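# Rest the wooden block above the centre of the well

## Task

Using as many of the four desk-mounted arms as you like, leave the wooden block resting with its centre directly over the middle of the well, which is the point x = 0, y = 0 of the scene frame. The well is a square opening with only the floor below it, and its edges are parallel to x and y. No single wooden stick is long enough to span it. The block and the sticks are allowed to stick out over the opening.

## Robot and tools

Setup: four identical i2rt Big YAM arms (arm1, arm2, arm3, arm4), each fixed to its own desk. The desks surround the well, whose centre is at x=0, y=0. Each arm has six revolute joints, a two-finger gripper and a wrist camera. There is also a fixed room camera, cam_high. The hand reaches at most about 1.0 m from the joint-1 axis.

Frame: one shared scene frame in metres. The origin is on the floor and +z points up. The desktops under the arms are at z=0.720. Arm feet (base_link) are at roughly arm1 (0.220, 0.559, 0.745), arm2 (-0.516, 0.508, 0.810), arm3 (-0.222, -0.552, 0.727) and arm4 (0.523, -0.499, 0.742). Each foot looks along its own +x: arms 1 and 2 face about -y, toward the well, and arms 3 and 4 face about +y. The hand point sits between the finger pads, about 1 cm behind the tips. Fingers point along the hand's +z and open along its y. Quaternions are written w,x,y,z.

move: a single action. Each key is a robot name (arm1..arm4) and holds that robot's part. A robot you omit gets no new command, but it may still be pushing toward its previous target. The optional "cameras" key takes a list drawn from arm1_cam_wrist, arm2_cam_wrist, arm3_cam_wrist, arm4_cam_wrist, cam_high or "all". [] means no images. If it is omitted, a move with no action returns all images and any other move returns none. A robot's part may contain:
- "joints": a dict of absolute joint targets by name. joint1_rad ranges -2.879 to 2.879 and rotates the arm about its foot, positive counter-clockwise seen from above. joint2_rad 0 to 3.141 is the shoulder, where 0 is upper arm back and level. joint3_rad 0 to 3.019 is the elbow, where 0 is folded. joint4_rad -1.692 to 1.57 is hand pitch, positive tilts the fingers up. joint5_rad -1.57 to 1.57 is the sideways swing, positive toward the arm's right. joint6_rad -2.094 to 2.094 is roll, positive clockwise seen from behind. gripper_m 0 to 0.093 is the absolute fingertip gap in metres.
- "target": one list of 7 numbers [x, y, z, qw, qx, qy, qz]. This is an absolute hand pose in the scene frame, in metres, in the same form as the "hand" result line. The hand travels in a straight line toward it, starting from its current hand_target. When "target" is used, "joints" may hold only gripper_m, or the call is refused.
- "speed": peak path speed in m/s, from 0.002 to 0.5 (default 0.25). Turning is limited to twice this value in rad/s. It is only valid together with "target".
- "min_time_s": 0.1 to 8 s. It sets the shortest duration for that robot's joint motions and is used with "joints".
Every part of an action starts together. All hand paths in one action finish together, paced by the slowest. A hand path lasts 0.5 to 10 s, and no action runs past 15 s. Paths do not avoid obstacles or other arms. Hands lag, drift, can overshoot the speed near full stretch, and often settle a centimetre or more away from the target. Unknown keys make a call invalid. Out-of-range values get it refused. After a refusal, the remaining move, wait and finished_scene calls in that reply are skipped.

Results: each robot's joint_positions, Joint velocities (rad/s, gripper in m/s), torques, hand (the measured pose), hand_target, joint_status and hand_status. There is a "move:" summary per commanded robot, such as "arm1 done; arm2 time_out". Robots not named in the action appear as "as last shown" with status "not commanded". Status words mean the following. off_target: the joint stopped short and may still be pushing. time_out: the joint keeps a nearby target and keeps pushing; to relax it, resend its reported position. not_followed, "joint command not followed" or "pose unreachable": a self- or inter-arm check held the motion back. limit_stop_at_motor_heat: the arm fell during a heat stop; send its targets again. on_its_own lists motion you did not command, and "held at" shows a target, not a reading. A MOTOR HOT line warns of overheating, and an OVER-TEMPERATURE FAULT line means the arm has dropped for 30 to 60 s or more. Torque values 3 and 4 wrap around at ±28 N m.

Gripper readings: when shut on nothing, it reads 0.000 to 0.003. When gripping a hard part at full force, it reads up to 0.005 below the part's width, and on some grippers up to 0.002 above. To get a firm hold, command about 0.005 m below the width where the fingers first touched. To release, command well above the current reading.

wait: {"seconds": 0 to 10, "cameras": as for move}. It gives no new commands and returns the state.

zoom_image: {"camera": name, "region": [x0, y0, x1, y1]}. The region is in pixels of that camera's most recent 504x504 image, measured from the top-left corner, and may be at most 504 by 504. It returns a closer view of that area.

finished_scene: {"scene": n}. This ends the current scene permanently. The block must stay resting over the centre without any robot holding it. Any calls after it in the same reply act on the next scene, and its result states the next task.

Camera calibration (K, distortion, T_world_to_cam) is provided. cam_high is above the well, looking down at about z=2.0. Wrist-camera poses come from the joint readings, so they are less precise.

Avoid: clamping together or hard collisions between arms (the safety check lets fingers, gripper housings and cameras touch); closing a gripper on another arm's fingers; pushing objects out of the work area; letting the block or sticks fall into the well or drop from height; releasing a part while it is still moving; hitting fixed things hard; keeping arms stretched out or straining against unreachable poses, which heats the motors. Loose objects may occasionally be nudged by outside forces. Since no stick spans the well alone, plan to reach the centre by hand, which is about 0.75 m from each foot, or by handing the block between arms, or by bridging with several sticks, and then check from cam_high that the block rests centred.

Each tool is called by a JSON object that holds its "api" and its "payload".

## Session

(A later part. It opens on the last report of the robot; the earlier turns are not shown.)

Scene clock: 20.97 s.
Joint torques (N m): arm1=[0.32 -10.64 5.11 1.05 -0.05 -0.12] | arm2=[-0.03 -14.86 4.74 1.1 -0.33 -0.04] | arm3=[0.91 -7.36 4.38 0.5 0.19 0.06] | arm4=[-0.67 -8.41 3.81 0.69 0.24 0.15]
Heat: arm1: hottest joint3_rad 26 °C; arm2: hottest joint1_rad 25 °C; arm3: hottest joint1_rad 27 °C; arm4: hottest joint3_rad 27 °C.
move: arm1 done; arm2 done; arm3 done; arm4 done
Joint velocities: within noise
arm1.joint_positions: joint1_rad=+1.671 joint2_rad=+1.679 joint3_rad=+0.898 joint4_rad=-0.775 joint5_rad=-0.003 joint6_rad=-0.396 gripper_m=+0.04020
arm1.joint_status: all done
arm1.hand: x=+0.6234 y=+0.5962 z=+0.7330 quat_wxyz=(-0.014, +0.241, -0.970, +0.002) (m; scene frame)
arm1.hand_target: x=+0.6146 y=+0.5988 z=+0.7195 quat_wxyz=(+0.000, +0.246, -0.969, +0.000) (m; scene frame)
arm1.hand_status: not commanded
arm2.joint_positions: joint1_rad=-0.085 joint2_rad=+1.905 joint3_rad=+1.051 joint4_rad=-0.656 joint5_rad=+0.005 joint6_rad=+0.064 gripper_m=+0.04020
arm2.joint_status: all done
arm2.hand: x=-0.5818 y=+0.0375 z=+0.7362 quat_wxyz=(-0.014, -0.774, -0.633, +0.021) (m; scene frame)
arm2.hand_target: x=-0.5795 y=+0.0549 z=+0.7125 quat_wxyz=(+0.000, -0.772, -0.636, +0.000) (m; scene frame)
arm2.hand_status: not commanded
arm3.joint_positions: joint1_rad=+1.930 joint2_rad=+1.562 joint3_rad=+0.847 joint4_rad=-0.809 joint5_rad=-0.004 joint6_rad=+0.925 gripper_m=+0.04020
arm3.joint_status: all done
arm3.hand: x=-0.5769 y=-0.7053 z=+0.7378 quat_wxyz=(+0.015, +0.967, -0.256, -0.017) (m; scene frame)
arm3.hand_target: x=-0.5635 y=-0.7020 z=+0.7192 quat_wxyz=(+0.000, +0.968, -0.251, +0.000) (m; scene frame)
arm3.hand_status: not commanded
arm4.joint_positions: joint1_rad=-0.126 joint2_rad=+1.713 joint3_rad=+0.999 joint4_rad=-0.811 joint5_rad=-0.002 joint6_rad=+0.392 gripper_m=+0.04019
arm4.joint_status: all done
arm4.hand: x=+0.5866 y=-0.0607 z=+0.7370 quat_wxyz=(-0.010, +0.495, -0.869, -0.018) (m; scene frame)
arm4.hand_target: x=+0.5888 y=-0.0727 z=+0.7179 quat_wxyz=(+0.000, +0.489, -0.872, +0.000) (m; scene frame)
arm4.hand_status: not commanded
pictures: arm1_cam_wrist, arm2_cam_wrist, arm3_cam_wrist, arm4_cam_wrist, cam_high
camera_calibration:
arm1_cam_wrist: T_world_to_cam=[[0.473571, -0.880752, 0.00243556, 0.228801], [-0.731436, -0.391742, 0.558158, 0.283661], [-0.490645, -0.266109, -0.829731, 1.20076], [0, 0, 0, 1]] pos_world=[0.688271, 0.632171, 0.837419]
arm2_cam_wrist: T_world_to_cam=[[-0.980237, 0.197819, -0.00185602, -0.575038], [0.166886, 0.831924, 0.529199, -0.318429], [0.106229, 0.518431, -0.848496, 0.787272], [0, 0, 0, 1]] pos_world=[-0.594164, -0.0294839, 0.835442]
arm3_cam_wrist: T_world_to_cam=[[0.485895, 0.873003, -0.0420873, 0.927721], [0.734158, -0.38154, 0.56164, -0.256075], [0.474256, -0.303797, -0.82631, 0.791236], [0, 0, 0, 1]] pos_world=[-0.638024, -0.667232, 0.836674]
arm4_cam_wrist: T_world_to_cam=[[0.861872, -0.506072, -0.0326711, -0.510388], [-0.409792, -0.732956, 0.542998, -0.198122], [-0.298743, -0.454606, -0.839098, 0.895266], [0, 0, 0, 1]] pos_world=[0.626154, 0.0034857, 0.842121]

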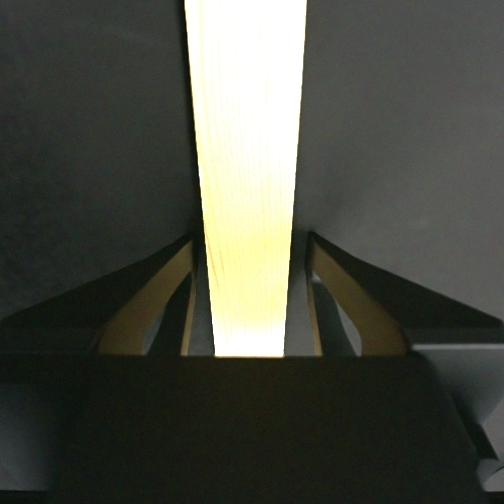

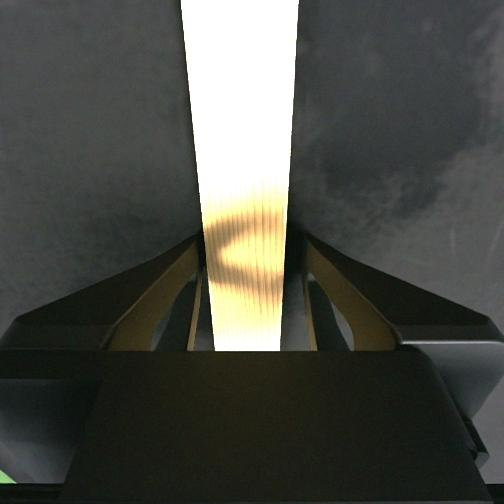

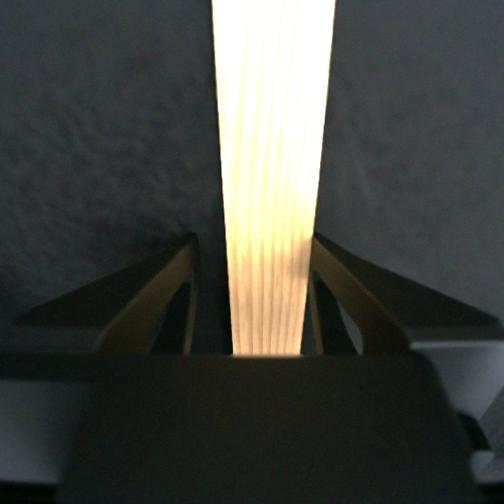

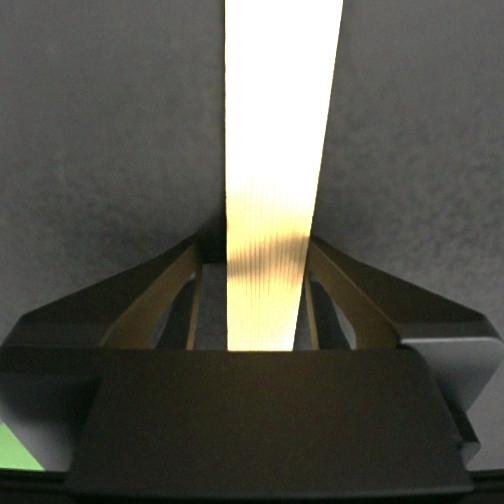

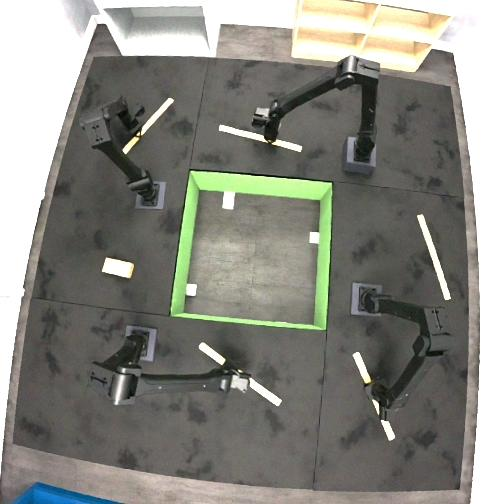

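{"api": "move", "payload": {"arm1": {"target": [0.6234, 0.5962, 0.728, 0, -0.2462, 0.9692, 0], "speed": 0.05, "joints": {"gripper_m": 0.02}}, "arm2": {"target": [-0.579, 0.042, 0.728, 0, 0.7716, 0.6361, 0], "speed": 0.05, "joints": {"gripper_m": 0.02}}, "arm3": {"target": [-0.576, -0.705, 0.731, 0, 0.9681, -0.2504, 0], "speed": 0.05, "joints": {"gripper_m": 0.02}}, "arm4": {"target": [0.587, -0.063, 0.730, 0, 0.4886, -0.8725, 0], "speed": 0.05, "joints": {"gripper_m": 0.02}}}}

{"api": "move", "payload": {"arm1": {"target": [0.6234, 0.5962, 0.87, 0, -0.2462, 0.9692, 0], "speed": 0.12}, "arm2": {"target": [-0.579, 0.04, 0.87, 0, 0.7716, 0.6361, 0], "speed": 0.12}, "arm3": {"target": [-0.576, -0.705, 0.87, 0, 0.9681, -0.2504, 0], "speed": 0.12}, "arm4": {"target": [0.587, -0.061, 0.87, 0, 0.4886, -0.8725, 0], "speed": 0.12}, "cameras": ["all"]}}

Scene clock: 22.53 s.
Joint torques (N m): arm1=[-0.38 -10.64 7.21 0.14 -0.05 -0.2] | arm2=[-0.38 -16.03 8.13 -0.12 -0.15 0] | arm3=[0.44 -7.36 7.64 -0.53 0.18 0.02] | arm4=[-0.09 -8.7 6.24 -0.36 0.16 0.21]
Heat: arm1: hottest joint3_rad 26 °C; arm2: hottest joint1_rad 25 °C; arm3: hottest joint1_rad 27 °C; arm4: hottest joint3_rad 27 °C.
move: arm1 off_target; arm2 off_target; arm3 off_target; arm4 off_target
Joint velocities: within noise
arm1.joint_positions: joint1_rad=+1.671 joint2_rad=+1.679 joint3_rad=+0.898 joint4_rad=-0.782 joint5_rad=-0.003 joint6_rad=-0.398 gripper_m=+0.02717
arm1.joint_status: gripper_m off_target (ended at +0.02720, target +0.02000)
arm1.hand: x=+0.6217 y=+0.5960 z=+0.7329 quat_wxyz=(-0.011, +0.242, -0.970, +0.002) (m; scene frame)
arm1.hand_target: x=+0.6232 y=+0.5961 z=+0.7280 quat_wxyz=(+0.000, +0.246, -0.969, +0.000) (m; scene frame)
arm1.hand_status: done (0.005 m and 1.3 deg from the pose sent, 0.005 m and 1.8 deg at the start)
arm2.joint_positions: joint1_rad=-0.085 joint2_rad=+1.905 joint3_rad=+1.054 joint4_rad=-0.683 joint5_rad=+0.001 joint6_rad=+0.063 gripper_m=+0.02876
arm2.joint_status: gripper_m off_target (ended at +0.02880, target +0.02000)
arm2.hand: x=-0.5804 y=+0.0422 z=+0.7367 quat_wxyz=(-0.008, -0.774, -0.634, +0.011) (m; scene frame)
arm2.hand_target: x=-0.5789 y=+0.0423 z=+0.7280 quat_wxyz=(+0.000, -0.772, -0.636, +0.000) (m; scene frame)
arm2.hand_status: done (0.009 m and 1.6 deg from the pose sent, 0.010 m and 3.0 deg at the start)
arm3.joint_positions: joint1_rad=+1.930 joint2_rad=+1.564 joint3_rad=+0.852 joint4_rad=-0.824 joint5_rad=-0.004 joint6_rad=+0.925 gripper_m=+0.02719
arm3.joint_status: gripper_m off_target (ended at +0.02723, target +0.02000)
arm3.hand: x=-0.5758 y=-0.7048 z=+0.7385 quat_wxyz=(+0.011, +0.967, -0.256, -0.013) (m; scene frame)
arm3.hand_target: x=-0.5757 y=-0.7049 z=+0.7311 quat_wxyz=(+0.000, +0.968, -0.251, +0.000) (m; scene frame)
arm3.hand_status: done (0.008 m and 2.0 deg from the pose sent, 0.007 m and 2.7 deg at the start)
arm4.joint_positions: joint1_rad=-0.126 joint2_rad=+1.713 joint3_rad=+1.001 joint4_rad=-0.822 joint5_rad=+0.000 joint6_rad=+0.394 gripper_m=+0.02780
arm4.joint_status: gripper_m off_target (ended at +0.02783, target +0.02000)
arm4.hand: x=+0.5867 y=-0.0624 z=+0.7376 quat_wxyz=(-0.008, +0.494, -0.869, -0.014) (m; scene frame)
arm4.hand_target: x=+0.5870 y=-0.0632 z=+0.7301 quat_wxyz=(+0.000, +0.489, -0.873, +0.000) (m; scene frame)
arm4.hand_status: done (0.008 m and 1.9 deg from the pose sent, 0.007 m and 2.5 deg at the start)
pictures: none

Scene clock: 24.47 s.
Joint torques (N m): arm1=[-0.44 -12.16 10.88 0.24 -0.03 -0.21] | arm2=[-0.79 -18.2 11.73 0.03 -0.14 0.04] | arm3=[0.38 -10.05 11.45 -0.53 0.05 0.01] | arm4=[0.03 -10.64 9.06 -0.27 -0.01 0.2]
Heat: arm1: hottest joint3_rad 26 °C; arm2: hottest joint2_rad 26 °C; arm3: hottest joint1_rad 27 °C; arm4: hottest joint3_rad 27 °C.
move: arm1 off_target; arm2 off_target; arm3 off_target; arm4 off_target
Joint velocities: within noise
arm1.joint_positions: joint1_rad=+1.671 joint2_rad=+1.491 joint3_rad=+1.041 joint4_rad=-1.185 joint5_rad=-0.004 joint6_rad=-0.398 gripper_m=+0.02717
arm1.joint_status: not commanded
arm1.hand: x=+0.6039 y=+0.5949 z=+0.8499 quat_wxyz=(+0.025, +0.242, -0.970, -0.004) (m; scene frame)
arm1.hand_target: x=+0.6224 y=+0.5961 z=+0.8702 quat_wxyz=(+0.000, +0.246, -0.969, +0.000) (m; scene frame)
arm1.hand_status: off_target (0.028 m and 2.9 deg from the pose sent, 0.137 m and 1.3 deg at the start)
arm2.joint_positions: joint1_rad=-0.085 joint2_rad=+1.702 joint3_rad=+1.148 joint4_rad=-1.042 joint5_rad=+0.000 joint6_rad=+0.063 gripper_m=+0.02876
arm2.joint_status: not commanded
arm2.hand: x=-0.5782 y=+0.0549 z=+0.8543 quat_wxyz=(+0.013, -0.774, -0.634, -0.012) (m; scene frame)
arm2.hand_target: x=-0.5789 y=+0.0404 z=+0.8703 quat_wxyz=(+0.000, -0.772, -0.636, +0.000) (m; scene frame)
arm2.hand_status: off_target (0.022 m and 2.1 deg from the pose sent, 0.133 m and 1.6 deg at the start)
arm3.joint_positions: joint1_rad=+1.930 joint2_rad=+1.411 joint3_rad=+1.018 joint4_rad=-1.230 joint5_rad=+0.000 joint6_rad=+0.924 gripper_m=+0.02719
arm3.joint_status: not commanded
arm3.hand: x=-0.5608 y=-0.6978 z=+0.8477 quat_wxyz=(-0.017, +0.966, -0.255, +0.020) (m; scene frame)
arm3.hand_target: x=-0.5751 y=-0.7045 z=+0.8699 quat_wxyz=(+0.000, +0.968, -0.250, +0.000) (m; scene frame)
arm3.hand_status: off_target (0.028 m and 3.1 deg from the pose sent, 0.131 m and 2.0 deg at the start)
arm4.joint_positions: joint1_rad=-0.126 joint2_rad=+1.552 joint3_rad=+1.156 joint4_rad=-1.201 joint5_rad=+0.004 joint6_rad=+0.397 gripper_m=+0.02780
arm4.joint_status: not commanded
arm4.hand: x=+0.5862 y=-0.0741 z=+0.8544 quat_wxyz=(+0.010, +0.493, -0.870, +0.013) (m; scene frame)
arm4.hand_target: x=+0.5870 y=-0.0616 z=+0.8702 quat_wxyz=(+0.000, +0.489, -0.872, +0.000) (m; scene frame)
arm4.hand_status: off_target (0.020 m and 2.0 deg from the pose sent, 0.132 m and 1.9 deg at the start)
pictures: arm1_cam_wrist, arm2_cam_wrist, arm3_cam_wrist, arm4_cam_wrist, cam_high
camera_calibration:
arm1_cam_wrist: T_world_to_cam=[[0.473925, -0.880085, -0.0290622, 0.262804], [-0.684333, -0.388882, 0.616813, 0.123599], [-0.55415, -0.272435, -0.786573, 1.29329], [0, 0, 0, 1]] pos_world=[0.676707, 0.631692, 0.948663]
arm2_cam_wrist: T_world_to_cam=[[-0.980331, 0.197355, -0.00134089, -0.575207], [0.157086, 0.784374, 0.600067, -0.459625], [0.119478, 0.588054, -0.799948, 0.840398], [0, 0, 0, 1]] pos_world=[-0.592102, -0.0201606, 0.947309]
arm3_cam_wrist: T_world_to_cam=[[0.485844, 0.873197, 0.0385062, 0.849809], [0.682074, -0.406316, 0.608015, -0.41265], [0.546562, -0.269137, -0.792991, 0.913198], [0, 0, 0, 1]] pos_world=[-0.630536, -0.663942, 0.942332]
arm4_cam_wrist: T_world_to_cam=[[0.859616, -0.510941, 0.000255293, -0.540202], [-0.410206, -0.689839, 0.596535, -0.314133], [-0.304618, -0.512895, -0.802587, 0.955529], [0, 0, 0, 1]] pos_world=[0.626578, -0.00262636, 0.954424]

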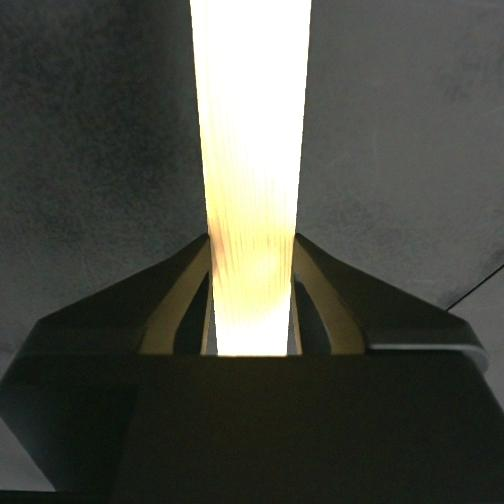

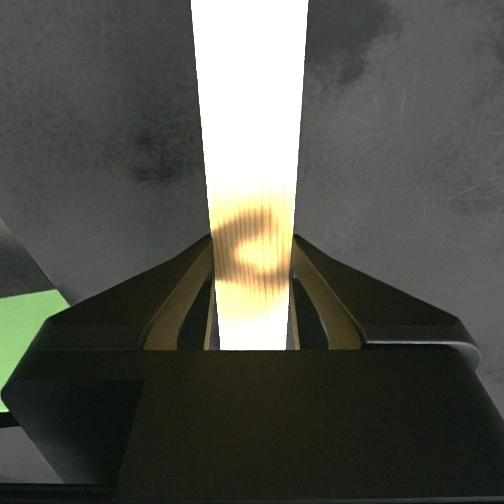

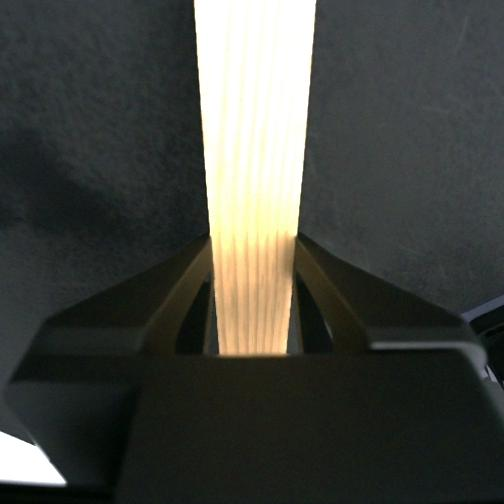

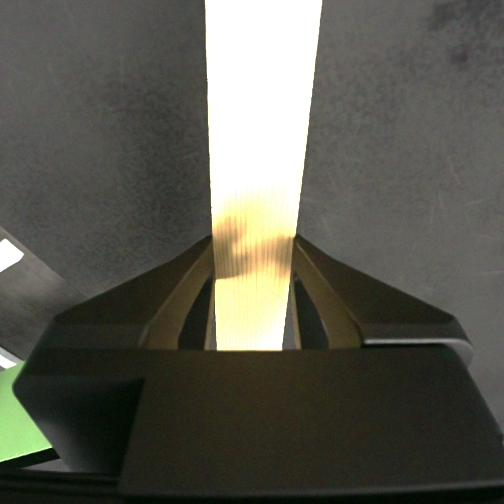

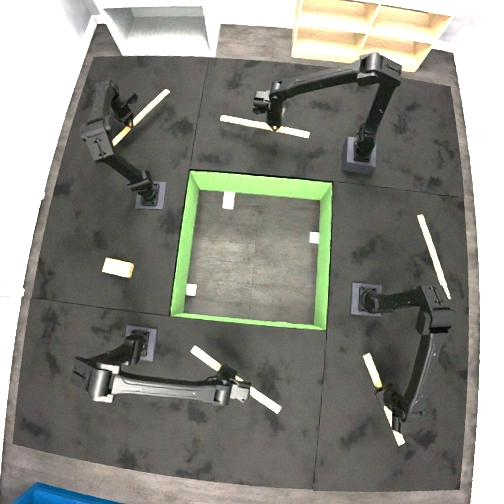

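{"api": "move", "payload": {"arm1": {"joints": {"joint6_rad": 1.57}, "min_time_s": 3}, "arm3": {"joints": {"joint6_rad": 1.57}, "min_time_s": 3}, "arm2": {"target": [-0.40, 0.045, 0.89, 0, 0, 1, 0], "speed": 0.3}, "arm4": {"target": [0.40, -0.045, 0.89, 0, 1, 0, 0], "speed": 0.3}, "cameras": ["all"]}}

Scene clock: 34.77 s.
Joint torques (N m): arm1=[-0.44 -12.04 10.81 0.16 0.08 0.03] | arm2=[0.44 -17.26 12.44 0.03 -0.14 -0.03] | arm3=[0.38 -10.05 11.43 -0.5 0.07 0.21] | arm4=[-0.03 -9.64 9.52 -0.31 -0.18 -0.08]
Heat: arm1: hottest joint3_rad 27 °C; arm2: hottest joint2_rad 26 °C; arm3: hottest joint1_rad 27 °C; arm4: hottest joint3_rad 28 °C.
move: arm1 done; arm2 off_target; arm3 done; arm4 off_target
Joint velocities: within noise
arm1.joint_positions: joint1_rad=+1.671 joint2_rad=+1.491 joint3_rad=+1.041 joint4_rad=-1.185 joint5_rad=-0.004 joint6_rad=+1.559 gripper_m=+0.02719
arm1.joint_status: all done
arm1.hand: x=+0.6039 y=+0.5949 z=+0.8499 quat_wxyz=(+0.017, -0.670, -0.742, +0.018) (m; scene frame)
arm1.hand_target: x=+0.6224 y=+0.5961 z=+0.8702 quat_wxyz=(+0.000, -0.674, -0.738, +0.000) (m; scene frame)
arm1.hand_status: not commanded
arm2.joint_positions: joint1_rad=+0.289 joint2_rad=+1.682 joint3_rad=+1.185 joint4_rad=-1.097 joint5_rad=+0.002 joint6_rad=-1.312 gripper_m=+0.02874
arm2.joint_status: not commanded
arm2.hand: x=-0.4074 y=+0.0592 z=+0.8753 quat_wxyz=(+0.004, -0.010, -1.000, -0.016) (m; scene frame)
arm2.hand_target: x=-0.4001 y=+0.0456 z=+0.8902 quat_wxyz=(+0.000, +0.000, -1.000, +0.000) (m; scene frame)
arm2.hand_status: off_target (0.022 m and 2.2 deg from the pose sent, 0.182 m and 101.4 deg at the start)
arm3.joint_positions: joint1_rad=+1.930 joint2_rad=+1.411 joint3_rad=+1.018 joint4_rad=-1.230 joint5_rad=+0.000 joint6_rad=+1.557 gripper_m=+0.02719
arm3.joint_status: all done
arm3.hand: x=-0.5608 y=-0.6978 z=+0.8477 quat_wxyz=(-0.023, +0.839, -0.543, +0.014) (m; scene frame)
arm3.hand_target: x=-0.5752 y=-0.7045 z=+0.8699 quat_wxyz=(+0.000, +0.836, -0.549, +0.000) (m; scene frame)
arm3.hand_status: not commanded
arm4.joint_positions: joint1_rad=+0.284 joint2_rad=+1.586 joint3_rad=+1.272 joint4_rad=-1.266 joint5_rad=+0.007 joint6_rad=-1.287 gripper_m=+0.02788
arm4.joint_status: not commanded
arm4.hand: x=+0.4052 y=-0.0575 z=+0.8822 quat_wxyz=(+0.006, +1.000, -0.008, +0.002) (m; scene frame)
arm4.hand_target: x=+0.4001 y=-0.0455 z=+0.8900 quat_wxyz=(+0.000, +1.000, +0.000, +0.000) (m; scene frame)
arm4.hand_status: off_target (0.016 m and 1.2 deg from the pose sent, 0.192 m and 120.9 deg at the start)
pictures: arm1_cam_wrist, arm2_cam_wrist, arm3_cam_wrist, arm4_cam_wrist, cam_high
camera_calibration:
arm1_cam_wrist: T_world_to_cam=[[-0.993219, -0.108721, 0.0411713, 0.630105], [-0.0648067, 0.811802, 0.580326, -0.933814], [-0.0965167, 0.573723, -0.813343, 0.536219], [0, 0, 0, 1]] pos_world=[0.617069, 0.518937, 0.952104]
arm2_cam_wrist: T_world_to_cam=[[-0.0196447, -0.999096, -0.037709, 0.0854437], [-0.815431, -0.00581326, 0.578825, -0.833198], [-0.57852, 0.04212, -0.81458, 0.595085], [0, 0, 0, 1]] pos_world=[-0.333468, 0.0554579, 0.970242]
arm3_cam_wrist: T_world_to_cam=[[0.907856, 0.416437, 0.0487655, 0.75901], [0.312852, -0.750243, 0.582459, -0.838055], [0.279143, -0.513533, -0.811396, 0.608268], [0, 0, 0, 1]] pos_world=[-0.596678, -0.632459, 0.944666]
arm4_cam_wrist: T_world_to_cam=[[0.0126764, 0.999623, -0.024375, 0.075666], [0.818045, 0.00365061, 0.575143, -0.832557], [0.575014, -0.0272306, -0.81769, 0.616043], [0, 0, 0, 1]] pos_world=[0.325877, -0.0558229, 0.984415]

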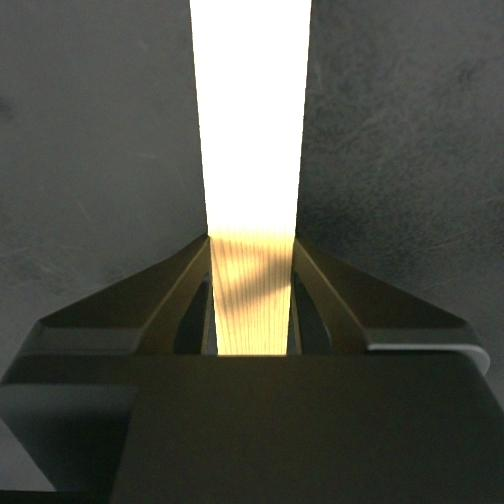

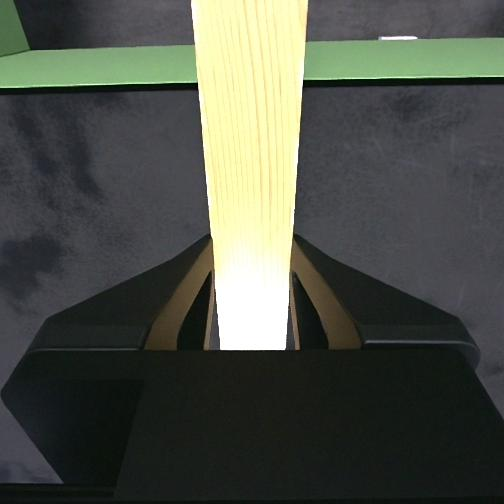

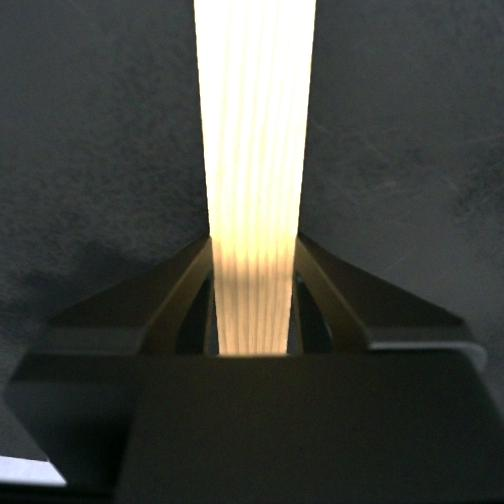

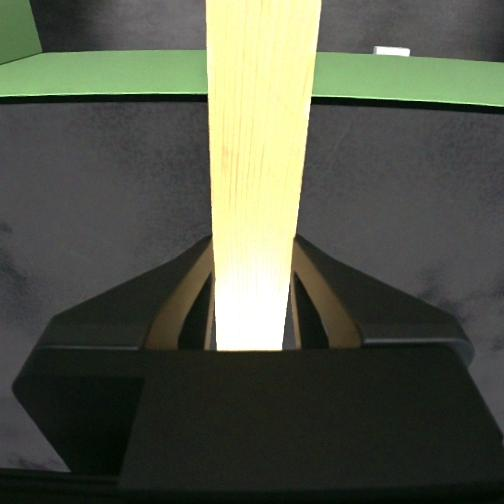

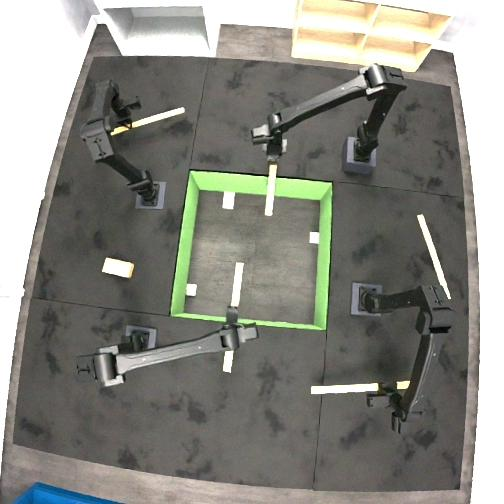

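{"api": "move", "payload": {"arm1": {"target": [0.6039, 0.597, 1.0, 0, 0.67, 0.742, 0], "speed": 0.2}, "arm3": {"target": [-0.5608, -0.698, 1.0, 0, 0.839, -0.543, 0], "speed": 0.2}}}

{"api": "move", "payload": {"arm1": {"joints": {"joint1_rad": -0.68}, "min_time_s": 4}, "arm3": {"joints": {"joint1_rad": -0.73}, "min_time_s": 4}, "cameras": ["cam_high", "arm1_cam_wrist", "arm3_cam_wrist"]}}

Scene clock: 38.33 s.
Joint torques (N m): arm1=[-0.03 -10.52 11.88 0.12 0.06 -0.03] | arm2=[0.73 -17.32 12.51 -0.02 -0.16 -0.05] | arm3=[0.26 -8.88 12.63 -0.49 0.07 0.09] | arm4=[0.21 -9.58 9.54 -0.31 -0.19 -0.09]
Heat: arm1: hottest joint3_rad 27 °C; arm2: hottest joint3_rad 27 °C; arm3: hottest joint3_rad 28 °C; arm4: hottest joint3_rad 28 °C.
move: arm1 off_target; arm3 off_target
Joint velocities: within noise
arm1.joint_positions: joint1_rad=+1.671 joint2_rad=+1.364 joint3_rad=+1.262 joint4_rad=-1.531 joint5_rad=-0.004 joint6_rad=+1.559 gripper_m=+0.02719
arm1.joint_status: not commanded
arm1.hand: x=+0.5900 y=+0.5941 z=+0.9785 quat_wxyz=(+0.016, -0.670, -0.742, +0.018) (m; scene frame)
arm1.hand_target: x=+0.6028 y=+0.5968 z=+0.9999 quat_wxyz=(+0.000, -0.670, -0.742, +0.000) (m; scene frame)
arm1.hand_status: off_target (0.026 m and 2.8 deg from the pose sent, 0.150 m and 2.9 deg at the start)
arm2, arm4: as last shown
arm2.joint_positions: joint1_rad=+0.289 joint2_rad=+1.682 joint3_rad=+1.185 joint4_rad=-1.097 joint5_rad=+0.002 joint6_rad=-1.313 gripper_m=+0.02874
arm2.hand: x=-0.4074 y=+0.0592 z=+0.8753 quat_wxyz=(+0.004, -0.009, -1.000, -0.016) (m; scene frame)
arm3.joint_positions: joint1_rad=+1.930 joint2_rad=+1.306 joint3_rad=+1.265 joint4_rad=-1.580 joint5_rad=-0.001 joint6_rad=+1.557 gripper_m=+0.02719
arm3.joint_status: not commanded
arm3.hand: x=-0.5509 y=-0.6938 z=+0.9767 quat_wxyz=(-0.022, +0.839, -0.543, +0.014) (m; scene frame)
arm3.hand_target: x=-0.5600 y=-0.6976 z=+0.9998 quat_wxyz=(+0.000, +0.840, -0.543, +0.000) (m; scene frame)
arm3.hand_status: off_target (0.026 m and 2.9 deg from the pose sent, 0.152 m and 3.0 deg at the start)
pictures: none

Scene clock: 42.80 s.
Joint torques (N m): arm1=[-0.26 -11.05 11.78 0.08 0.09 -0.03] | arm2=[0.32 -17.49 12.22 -0.09 -0.2 -0.02] | arm3=[0.38 -8.76 12.64 -0.47 0.14 0.09] | arm4=[0.03 -9.52 9.54 -0.34 -0.18 -0.09]
Heat: arm1: hottest joint3_rad 29 °C; arm2: hottest joint3_rad 28 °C; arm3: hottest joint3_rad 29 °C; arm4: hottest joint3_rad 29 °C.
move: arm1 done; arm3 done
Joint velocities: within noise
arm1.joint_positions: joint1_rad=-0.678 joint2_rad=+1.364 joint3_rad=+1.262 joint4_rad=-1.531 joint5_rad=-0.005 joint6_rad=+1.559 gripper_m=+0.02721
arm1.joint_status: all done
arm1.hand: x=-0.0211 y=+0.2694 z=+0.9706 quat_wxyz=(+0.030, -0.943, +0.331, -0.020) (m; scene frame)
arm1.hand_target: x=-0.0305 y=+0.2597 z=+0.9917 quat_wxyz=(+0.007, -0.942, +0.334, -0.011) (m; scene frame)
arm1.hand_status: not commanded
arm2, arm4: as last shown
arm3.joint_positions: joint1_rad=-0.731 joint2_rad=+1.306 joint3_rad=+1.265 joint4_rad=-1.580 joint5_rad=-0.002 joint6_rad=+1.557 gripper_m=+0.02718
arm3.joint_status: all done
arm3.hand: x=+0.0032 y=-0.2751 z=+0.9777 quat_wxyz=(+0.010, -0.328, -0.944, +0.022) (m; scene frame)
arm3.hand_target: x=+0.0093 y=-0.2675 z=+1.0008 quat_wxyz=(+0.001, -0.327, -0.945, -0.002) (m; scene frame)
arm3.hand_status: not commanded
pictures: arm1_cam_wrist, arm3_cam_wrist, cam_high
camera_calibration:
arm1_cam_wrist: T_world_to_cam=[[0.618533, 0.783465, 0.0599981, -0.25557], [0.608534, -0.525932, 0.594207, -0.418886], [0.497095, -0.331026, -0.802071, 1.00621], [0, 0, 0, 1]] pos_world=[-0.0871976, 0.313005, 1.07129]
arm3_cam_wrist: T_world_to_cam=[[-0.61264, -0.789119, 0.0443094, -0.257757], [-0.623719, 0.517142, 0.586121, -0.424875], [-0.485434, 0.331445, -0.809011, 1.00595], [0, 0, 0, 1]] pos_world=[0.065408, -0.317098, 1.07428]

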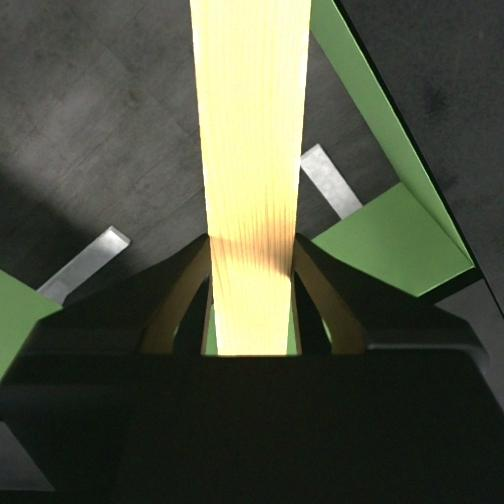

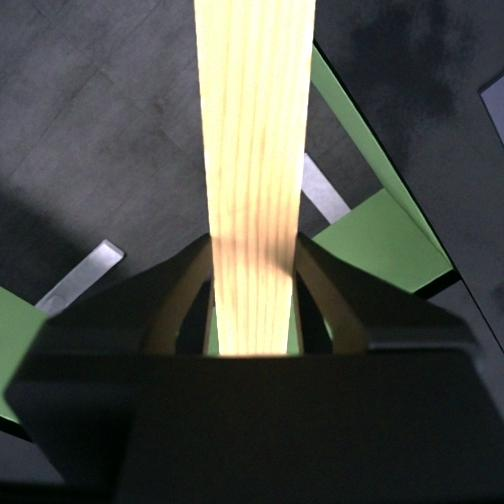

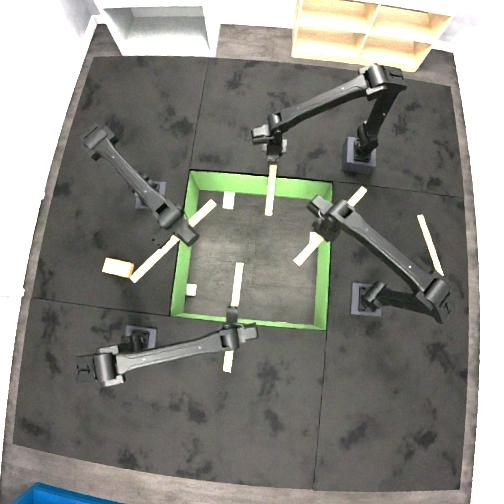

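{"api": "move", "payload": {"arm1": {"target": [0.045, 0.40, 0.98, 0, 0.7071, 0.7071, 0], "speed": 0.3}, "arm3": {"target": [-0.045, -0.40, 0.98, 0, 0.7071, -0.7071, 0], "speed": 0.3}, "cameras": ["cam_high", "arm1_cam_wrist", "arm3_cam_wrist"]}}

Scene clock: 48.40 s.
Joint torques (N m): arm1=[-0.91 -5.6 7.71 0.29 -0.15 -0.23] | arm2=[0.26 -17.38 12.38 0.08 -0.2 -0.04] | arm3=[-0.38 -4.78 8.65 -0.34 -0.18 -0.05] | arm4=[0.15 -9.58 9.51 -0.34 -0.18 -0.08]
Heat: arm1: hottest joint3_rad 29 °C; arm2: hottest joint3_rad 29 °C; arm3: hottest joint3_rad 29 °C; arm4: hottest joint3_rad 29 °C.
move: arm1 done; arm3 done
Joint velocities: within noise
arm1.joint_positions: joint1_rad=-0.791 joint2_rad=+0.941 joint3_rad=+0.966 joint4_rad=-1.582 joint5_rad=+0.014 joint6_rad=-0.798 gripper_m=+0.02719
arm1.joint_status: not commanded
arm1.hand: x=+0.0430 y=+0.3954 z=+0.9805 quat_wxyz=(+0.001, -0.708, -0.706, +0.002) (m; scene frame)
arm1.hand_target: x=+0.0450 y=+0.3999 z=+0.9800 quat_wxyz=(+0.000, -0.707, -0.707, +0.000) (m; scene frame)
arm1.hand_status: done (0.005 m and 0.3 deg from the pose sent, 0.147 m and 128.7 deg at the start)
arm2, arm4: as last shown
arm3.joint_positions: joint1_rad=-0.897 joint2_rad=+0.954 joint3_rad=+1.001 joint4_rad=-1.627 joint5_rad=+0.004 joint6_rad=-0.844 gripper_m=+0.02719
arm3.joint_status: not commanded
arm3.hand: x=-0.0434 y=-0.3964 z=+0.9761 quat_wxyz=(+0.003, +0.706, -0.709, +0.001) (m; scene frame)
arm3.hand_target: x=-0.0451 y=-0.3999 z=+0.9798 quat_wxyz=(+0.000, +0.707, -0.707, +0.000) (m; scene frame)
arm3.hand_status: done (0.006 m and 0.5 deg from the pose sent, 0.134 m and 128.3 deg at the start)
pictures: arm1_cam_wrist, arm3_cam_wrist, cam_high
camera_calibration:
arm1_cam_wrist: T_world_to_cam=[[-0.999983, -0.00392299, -0.00420986, 0.0493718], [-0.00563565, 0.815506, 0.578721, -0.886503], [0.00116285, 0.578735, -0.815515, 0.69877], [0, 0, 0, 1]] pos_world=[0.0435624, 0.31874, 1.0831]
arm3_cam_wrist: T_world_to_cam=[[0.999964, 0.00395475, -0.00745538, 0.0529015], [0.00758613, -0.808286, 0.588741, -0.890887], [-0.00369776, -0.588776, -0.808288, 0.677625], [0, 0, 0, 1]] pos_world=[-0.0436356, -0.321332, 1.07261]

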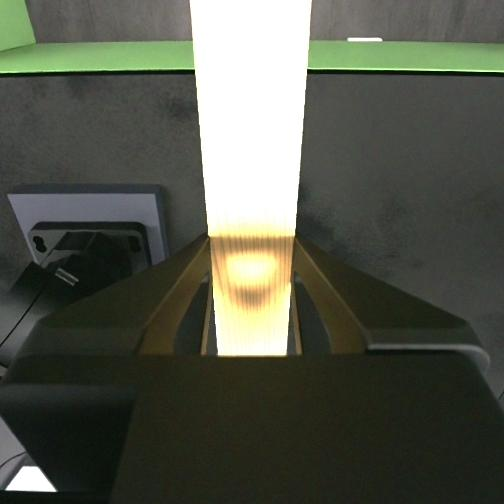

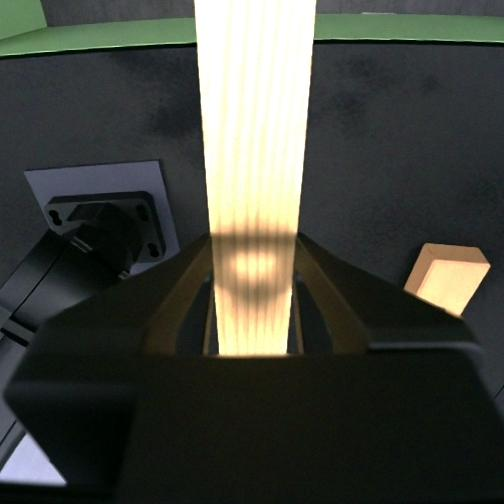

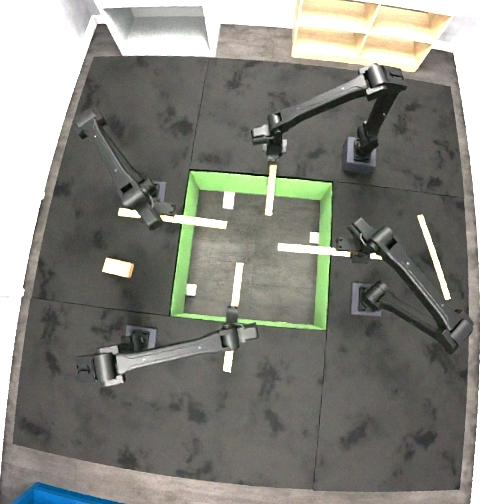

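{"api": "move", "payload": {"arm1": {"target": [0.042, 0.335, 0.81, 0.1355, 0.694, 0.694, -0.1355], "speed": 0.15}, "arm2": {"target": [-0.335, 0.035, 0.82, 0.1917, 0, 0.9815, 0], "speed": 0.15}, "arm3": {"target": [-0.042, -0.335, 0.81, -0.1355, 0.694, -0.694, -0.1355], "speed": 0.15}, "arm4": {"target": [0.335, -0.035, 0.82, 0, 0.9815, 0, -0.1917], "speed": 0.15}, "cameras": ["all"]}}

Scene clock: 52.27 s.
Joint torques (N m): arm1=[-0.79 -4.25 7.12 1.5 -0.32 0] | arm2=[-0.09 -15.68 8.03 1.26 -0.59 0.12] | arm3=[-0.15 -3.08 8.29 0.98 -0.42 0.19] | arm4=[-0.32 -10.52 6.2 0.85 -0.64 0.07]
Heat: arm1: hottest joint3_rad 29 °C; arm2: hottest joint3_rad 29 °C; arm3: hottest joint3_rad 29 °C; arm4: hottest joint3_rad 30 °C.
move: arm1 done; arm2 off_target; arm3 done; arm4 done
Joint velocities: within noise
arm1.joint_positions: joint1_rad=-0.812 joint2_rad=+1.019 joint3_rad=+0.513 joint4_rad=-0.788 joint5_rad=-0.267 joint6_rad=-0.803 gripper_m=+0.02719
arm1.joint_status: not commanded
arm1.hand: x=+0.0437 y=+0.3343 z=+0.8135 quat_wxyz=(-0.134, -0.689, -0.700, +0.136) (m; scene frame)
arm1.hand_target: x=+0.0421 y=+0.3351 z=+0.8100 quat_wxyz=(-0.136, -0.694, -0.694, +0.135) (m; scene frame)
arm1.hand_status: done (0.004 m and 0.9 deg from the pose sent, 0.181 m and 22.0 deg at the start)
arm2.joint_positions: joint1_rad=+0.289 joint2_rad=+1.775 joint3_rad=+1.147 joint4_rad=-0.819 joint5_rad=-0.369 joint6_rad=-1.314 gripper_m=+0.02874
arm2.joint_status: not commanded
arm2.hand: x=-0.3362 y=+0.0340 z=+0.8339 quat_wxyz=(-0.192, +0.002, -0.981, +0.009) (m; scene frame)
arm2.hand_target: x=-0.3352 y=+0.0353 z=+0.8203 quat_wxyz=(-0.192, +0.000, -0.981, +0.000) (m; scene frame)
arm2.hand_status: off_target (0.014 m and 1.0 deg from the pose sent, 0.094 m and 22.7 deg at the start)
arm3.joint_positions: joint1_rad=-0.911 joint2_rad=+0.993 joint3_rad=+0.536 joint4_rad=-0.869 joint5_rad=-0.286 joint6_rad=-0.844 gripper_m=+0.02719
arm3.joint_status: not commanded
arm3.hand: x=-0.0466 y=-0.3374 z=+0.8099 quat_wxyz=(-0.131, +0.700, -0.689, -0.134) (m; scene frame)
arm3.hand_target: x=-0.0421 y=-0.3351 z=+0.8100 quat_wxyz=(-0.135, +0.694, -0.694, -0.135) (m; scene frame)
arm3.hand_status: done (0.005 m and 1.1 deg from the pose sent, 0.177 m and 22.5 deg at the start)
arm4.joint_positions: joint1_rad=+0.284 joint2_rad=+1.679 joint3_rad=+1.192 joint4_rad=-0.976 joint5_rad=-0.361 joint6_rad=-1.289 gripper_m=+0.02788
arm4.joint_status: not commanded
arm4.hand: x=+0.3346 y=-0.0387 z=+0.8260 quat_wxyz=(+0.000, +0.982, +0.002, -0.190) (m; scene frame)
arm4.hand_target: x=+0.3351 y=-0.0352 z=+0.8199 quat_wxyz=(+0.000, +0.981, +0.000, -0.192) (m; scene frame)
arm4.hand_status: done (0.007 m and 0.4 deg from the pose sent, 0.096 m and 22.4 deg at the start)
pictures: arm1_cam_wrist, arm2_cam_wrist, arm3_cam_wrist, arm4_cam_wrist, cam_high
camera_calibration:
arm1_cam_wrist: T_world_to_cam=[[-0.999718, -0.0237323, -0.000393347, 0.0525706], [-0.0231747, 0.972382, 0.232242, -0.509801], [-0.00512916, 0.232186, -0.972658, 0.841832], [0, 0, 0, 1]] pos_world=[0.0450592, 0.301507, 0.937232]
arm2_cam_wrist: T_world_to_cam=[[0.00241393, -0.999921, 0.0123452, 0.0257962], [-0.975334, 0.000370664, 0.220734, -0.506777], [-0.220721, -0.0125736, -0.975256, 0.859717], [0, 0, 0, 1]] pos_world=[-0.304581, 0.0367917, 0.949989]
arm3_cam_wrist: T_world_to_cam=[[0.999645, 0.0265898, -0.00143488, 0.0572996], [0.0261377, -0.9695, 0.243694, -0.519436], [0.00508864, -0.243645, -0.969851, 0.825769], [0, 0, 0, 1]] pos_world=[-0.0479044, -0.303923, 0.927538]
arm4_cam_wrist: T_world_to_cam=[[-0.0121874, 0.999885, -0.00903553, 0.0520411], [0.974182, 0.0139104, 0.225336, -0.505459], [0.225436, -0.00605598, -0.974239, 0.858235], [0, 0, 0, 1]] pos_world=[0.299566, -0.0398065, 0.950494]

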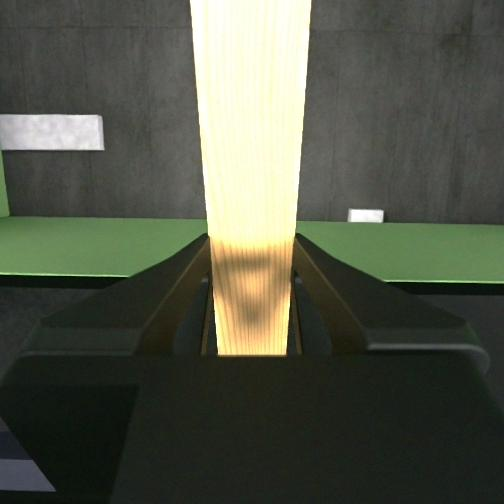

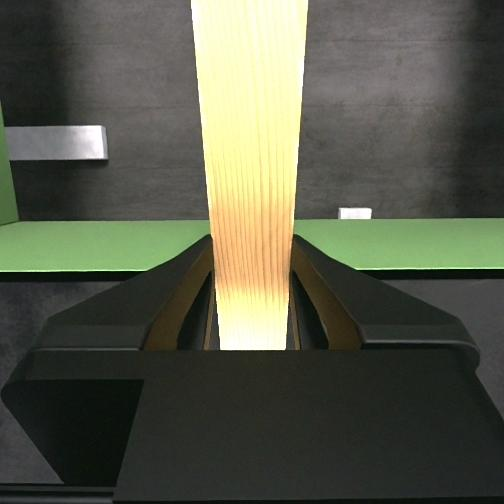

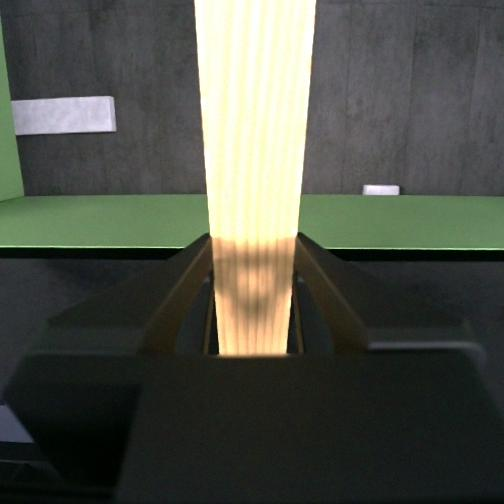

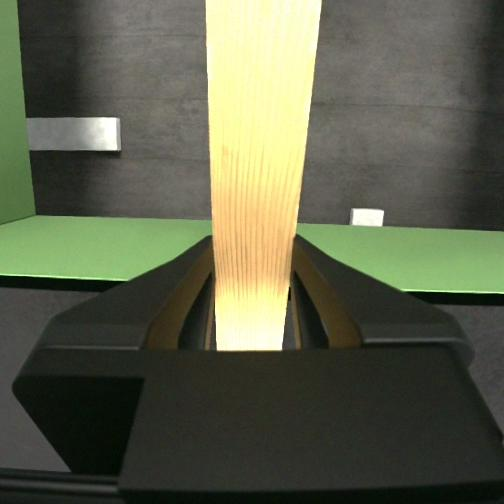

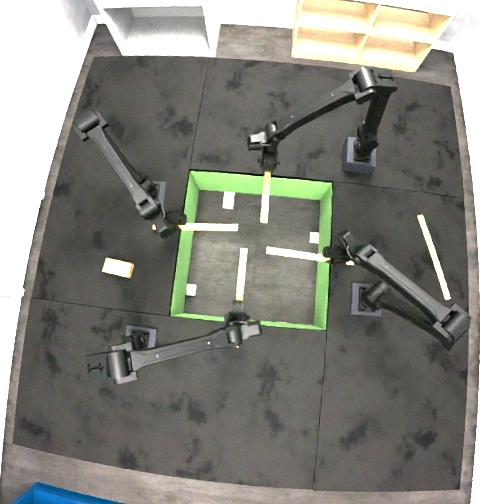

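{"api": "zoom_image", "payload": {"camera": "cam_high", "region": [160, 160, 350, 350]}}

Scaled by 2.653 from the camera's 504x504 image, which has a finer 720x720 frame.

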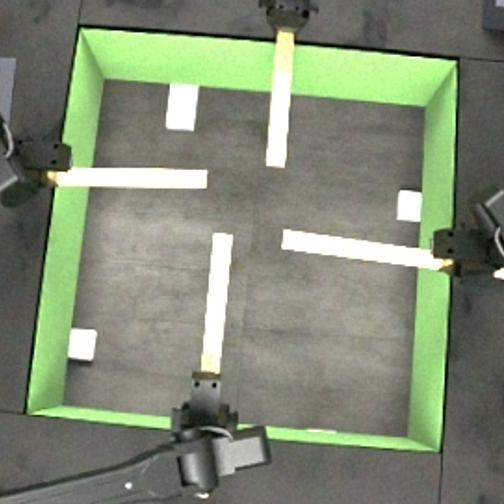

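{"api": "move", "payload": {"arm1": {"target": [0.031, 0.334, 0.811, 0.1561, 0.6897, 0.6897, -0.1561], "speed": 0.1}, "arm2": {"target": [-0.322, 0.046, 0.803, 0.2207, 0, 0.9753, 0], "speed": 0.1}, "arm3": {"target": [-0.046, -0.315, 0.8175, -0.1561, 0.6897, -0.6897, -0.1561], "speed": 0.1}, "arm4": {"target": [0.329, -0.033, 0.811, 0, 0.9753, 0, -0.2207], "speed": 0.1}}}

Scene clock: 56.57 s.
Joint torques (N m): arm1=[-0.91 -4.37 6.82 1.57 -0.36 -0.21] | arm2=[0.5 -15.62 7.58 1.4 -0.59 0.18] | arm3=[1.03 -3.49 8.66 1.06 -0.41 0.18] | arm4=[-0.62 -10.52 6.06 0.85 -0.68 0.05]
Heat: arm1: hottest joint3_rad 29 °C; arm2: hottest joint3_rad 29 °C; arm3: hottest joint3_rad 29 °C; arm4: hottest joint3_rad 30 °C.
move: arm1 done; arm2 off_target; arm3 done; arm4 done
Joint velocities: within noise
arm1.joint_positions: joint1_rad=-0.868 joint2_rad=+1.030 joint3_rad=+0.513 joint4_rad=-0.747 joint5_rad=-0.327 joint6_rad=-0.827 gripper_m=+0.02719
arm1.joint_status: not commanded
arm1.hand: x=+0.0317 y=+0.3317 z=+0.8163 quat_wxyz=(-0.156, -0.690, -0.689, +0.157) (m; scene frame)
arm1.hand_target: x=+0.0311 y=+0.3340 z=+0.8111 quat_wxyz=(-0.156, -0.690, -0.690, +0.156) (m; scene frame)
arm1.hand_status: done (0.006 m and 0.2 deg from the pose sent, 0.013 m and 3.6 deg at the start)
arm2.joint_positions: joint1_rad=+0.293 joint2_rad=+1.788 joint3_rad=+1.095 joint4_rad=-0.731 joint5_rad=-0.425 joint6_rad=-1.303 gripper_m=+0.02874
arm2.joint_status: not commanded
arm2.hand: x=-0.3274 y=+0.0425 z=+0.8169 quat_wxyz=(-0.221, +0.002, -0.975, +0.011) (m; scene frame)
arm2.hand_target: x=-0.3223 y=+0.0464 z=+0.8033 quat_wxyz=(-0.221, +0.000, -0.975, +0.000) (m; scene frame)
arm2.hand_status: off_target (0.015 m and 1.3 deg from the pose sent, 0.036 m and 3.5 deg at the start)
arm3.joint_positions: joint1_rad=-0.882 joint2_rad=+0.993 joint3_rad=+0.536 joint4_rad=-0.821 joint5_rad=-0.318 joint6_rad=-0.787 gripper_m=+0.02719
arm3.joint_status: not commanded
arm3.hand: x=-0.0484 y=-0.3214 z=+0.8145 quat_wxyz=(-0.149, +0.691, -0.690, -0.153) (m; scene frame)
arm3.hand_target: x=-0.0461 y=-0.3152 z=+0.8175 quat_wxyz=(-0.156, +0.690, -0.690, -0.156) (m; scene frame)
arm3.hand_status: done (0.007 m and 0.9 deg from the pose sent, 0.024 m and 4.0 deg at the start)
arm4.joint_positions: joint1_rad=+0.279 joint2_rad=+1.695 joint3_rad=+1.177 joint4_rad=-0.928 joint5_rad=-0.418 joint6_rad=-1.289 gripper_m=+0.02788
arm4.joint_status: not commanded
arm4.hand: x=+0.3270 y=-0.0368 z=+0.8179 quat_wxyz=(+0.000, +0.976, +0.003, -0.219) (m; scene frame)
arm4.hand_target: x=+0.3291 y=-0.0331 z=+0.8111 quat_wxyz=(+0.000, +0.975, +0.000, -0.221) (m; scene frame)
arm4.hand_status: done (0.008 m and 0.4 deg from the pose sent, 0.017 m and 3.6 deg at the start)
pictures: none


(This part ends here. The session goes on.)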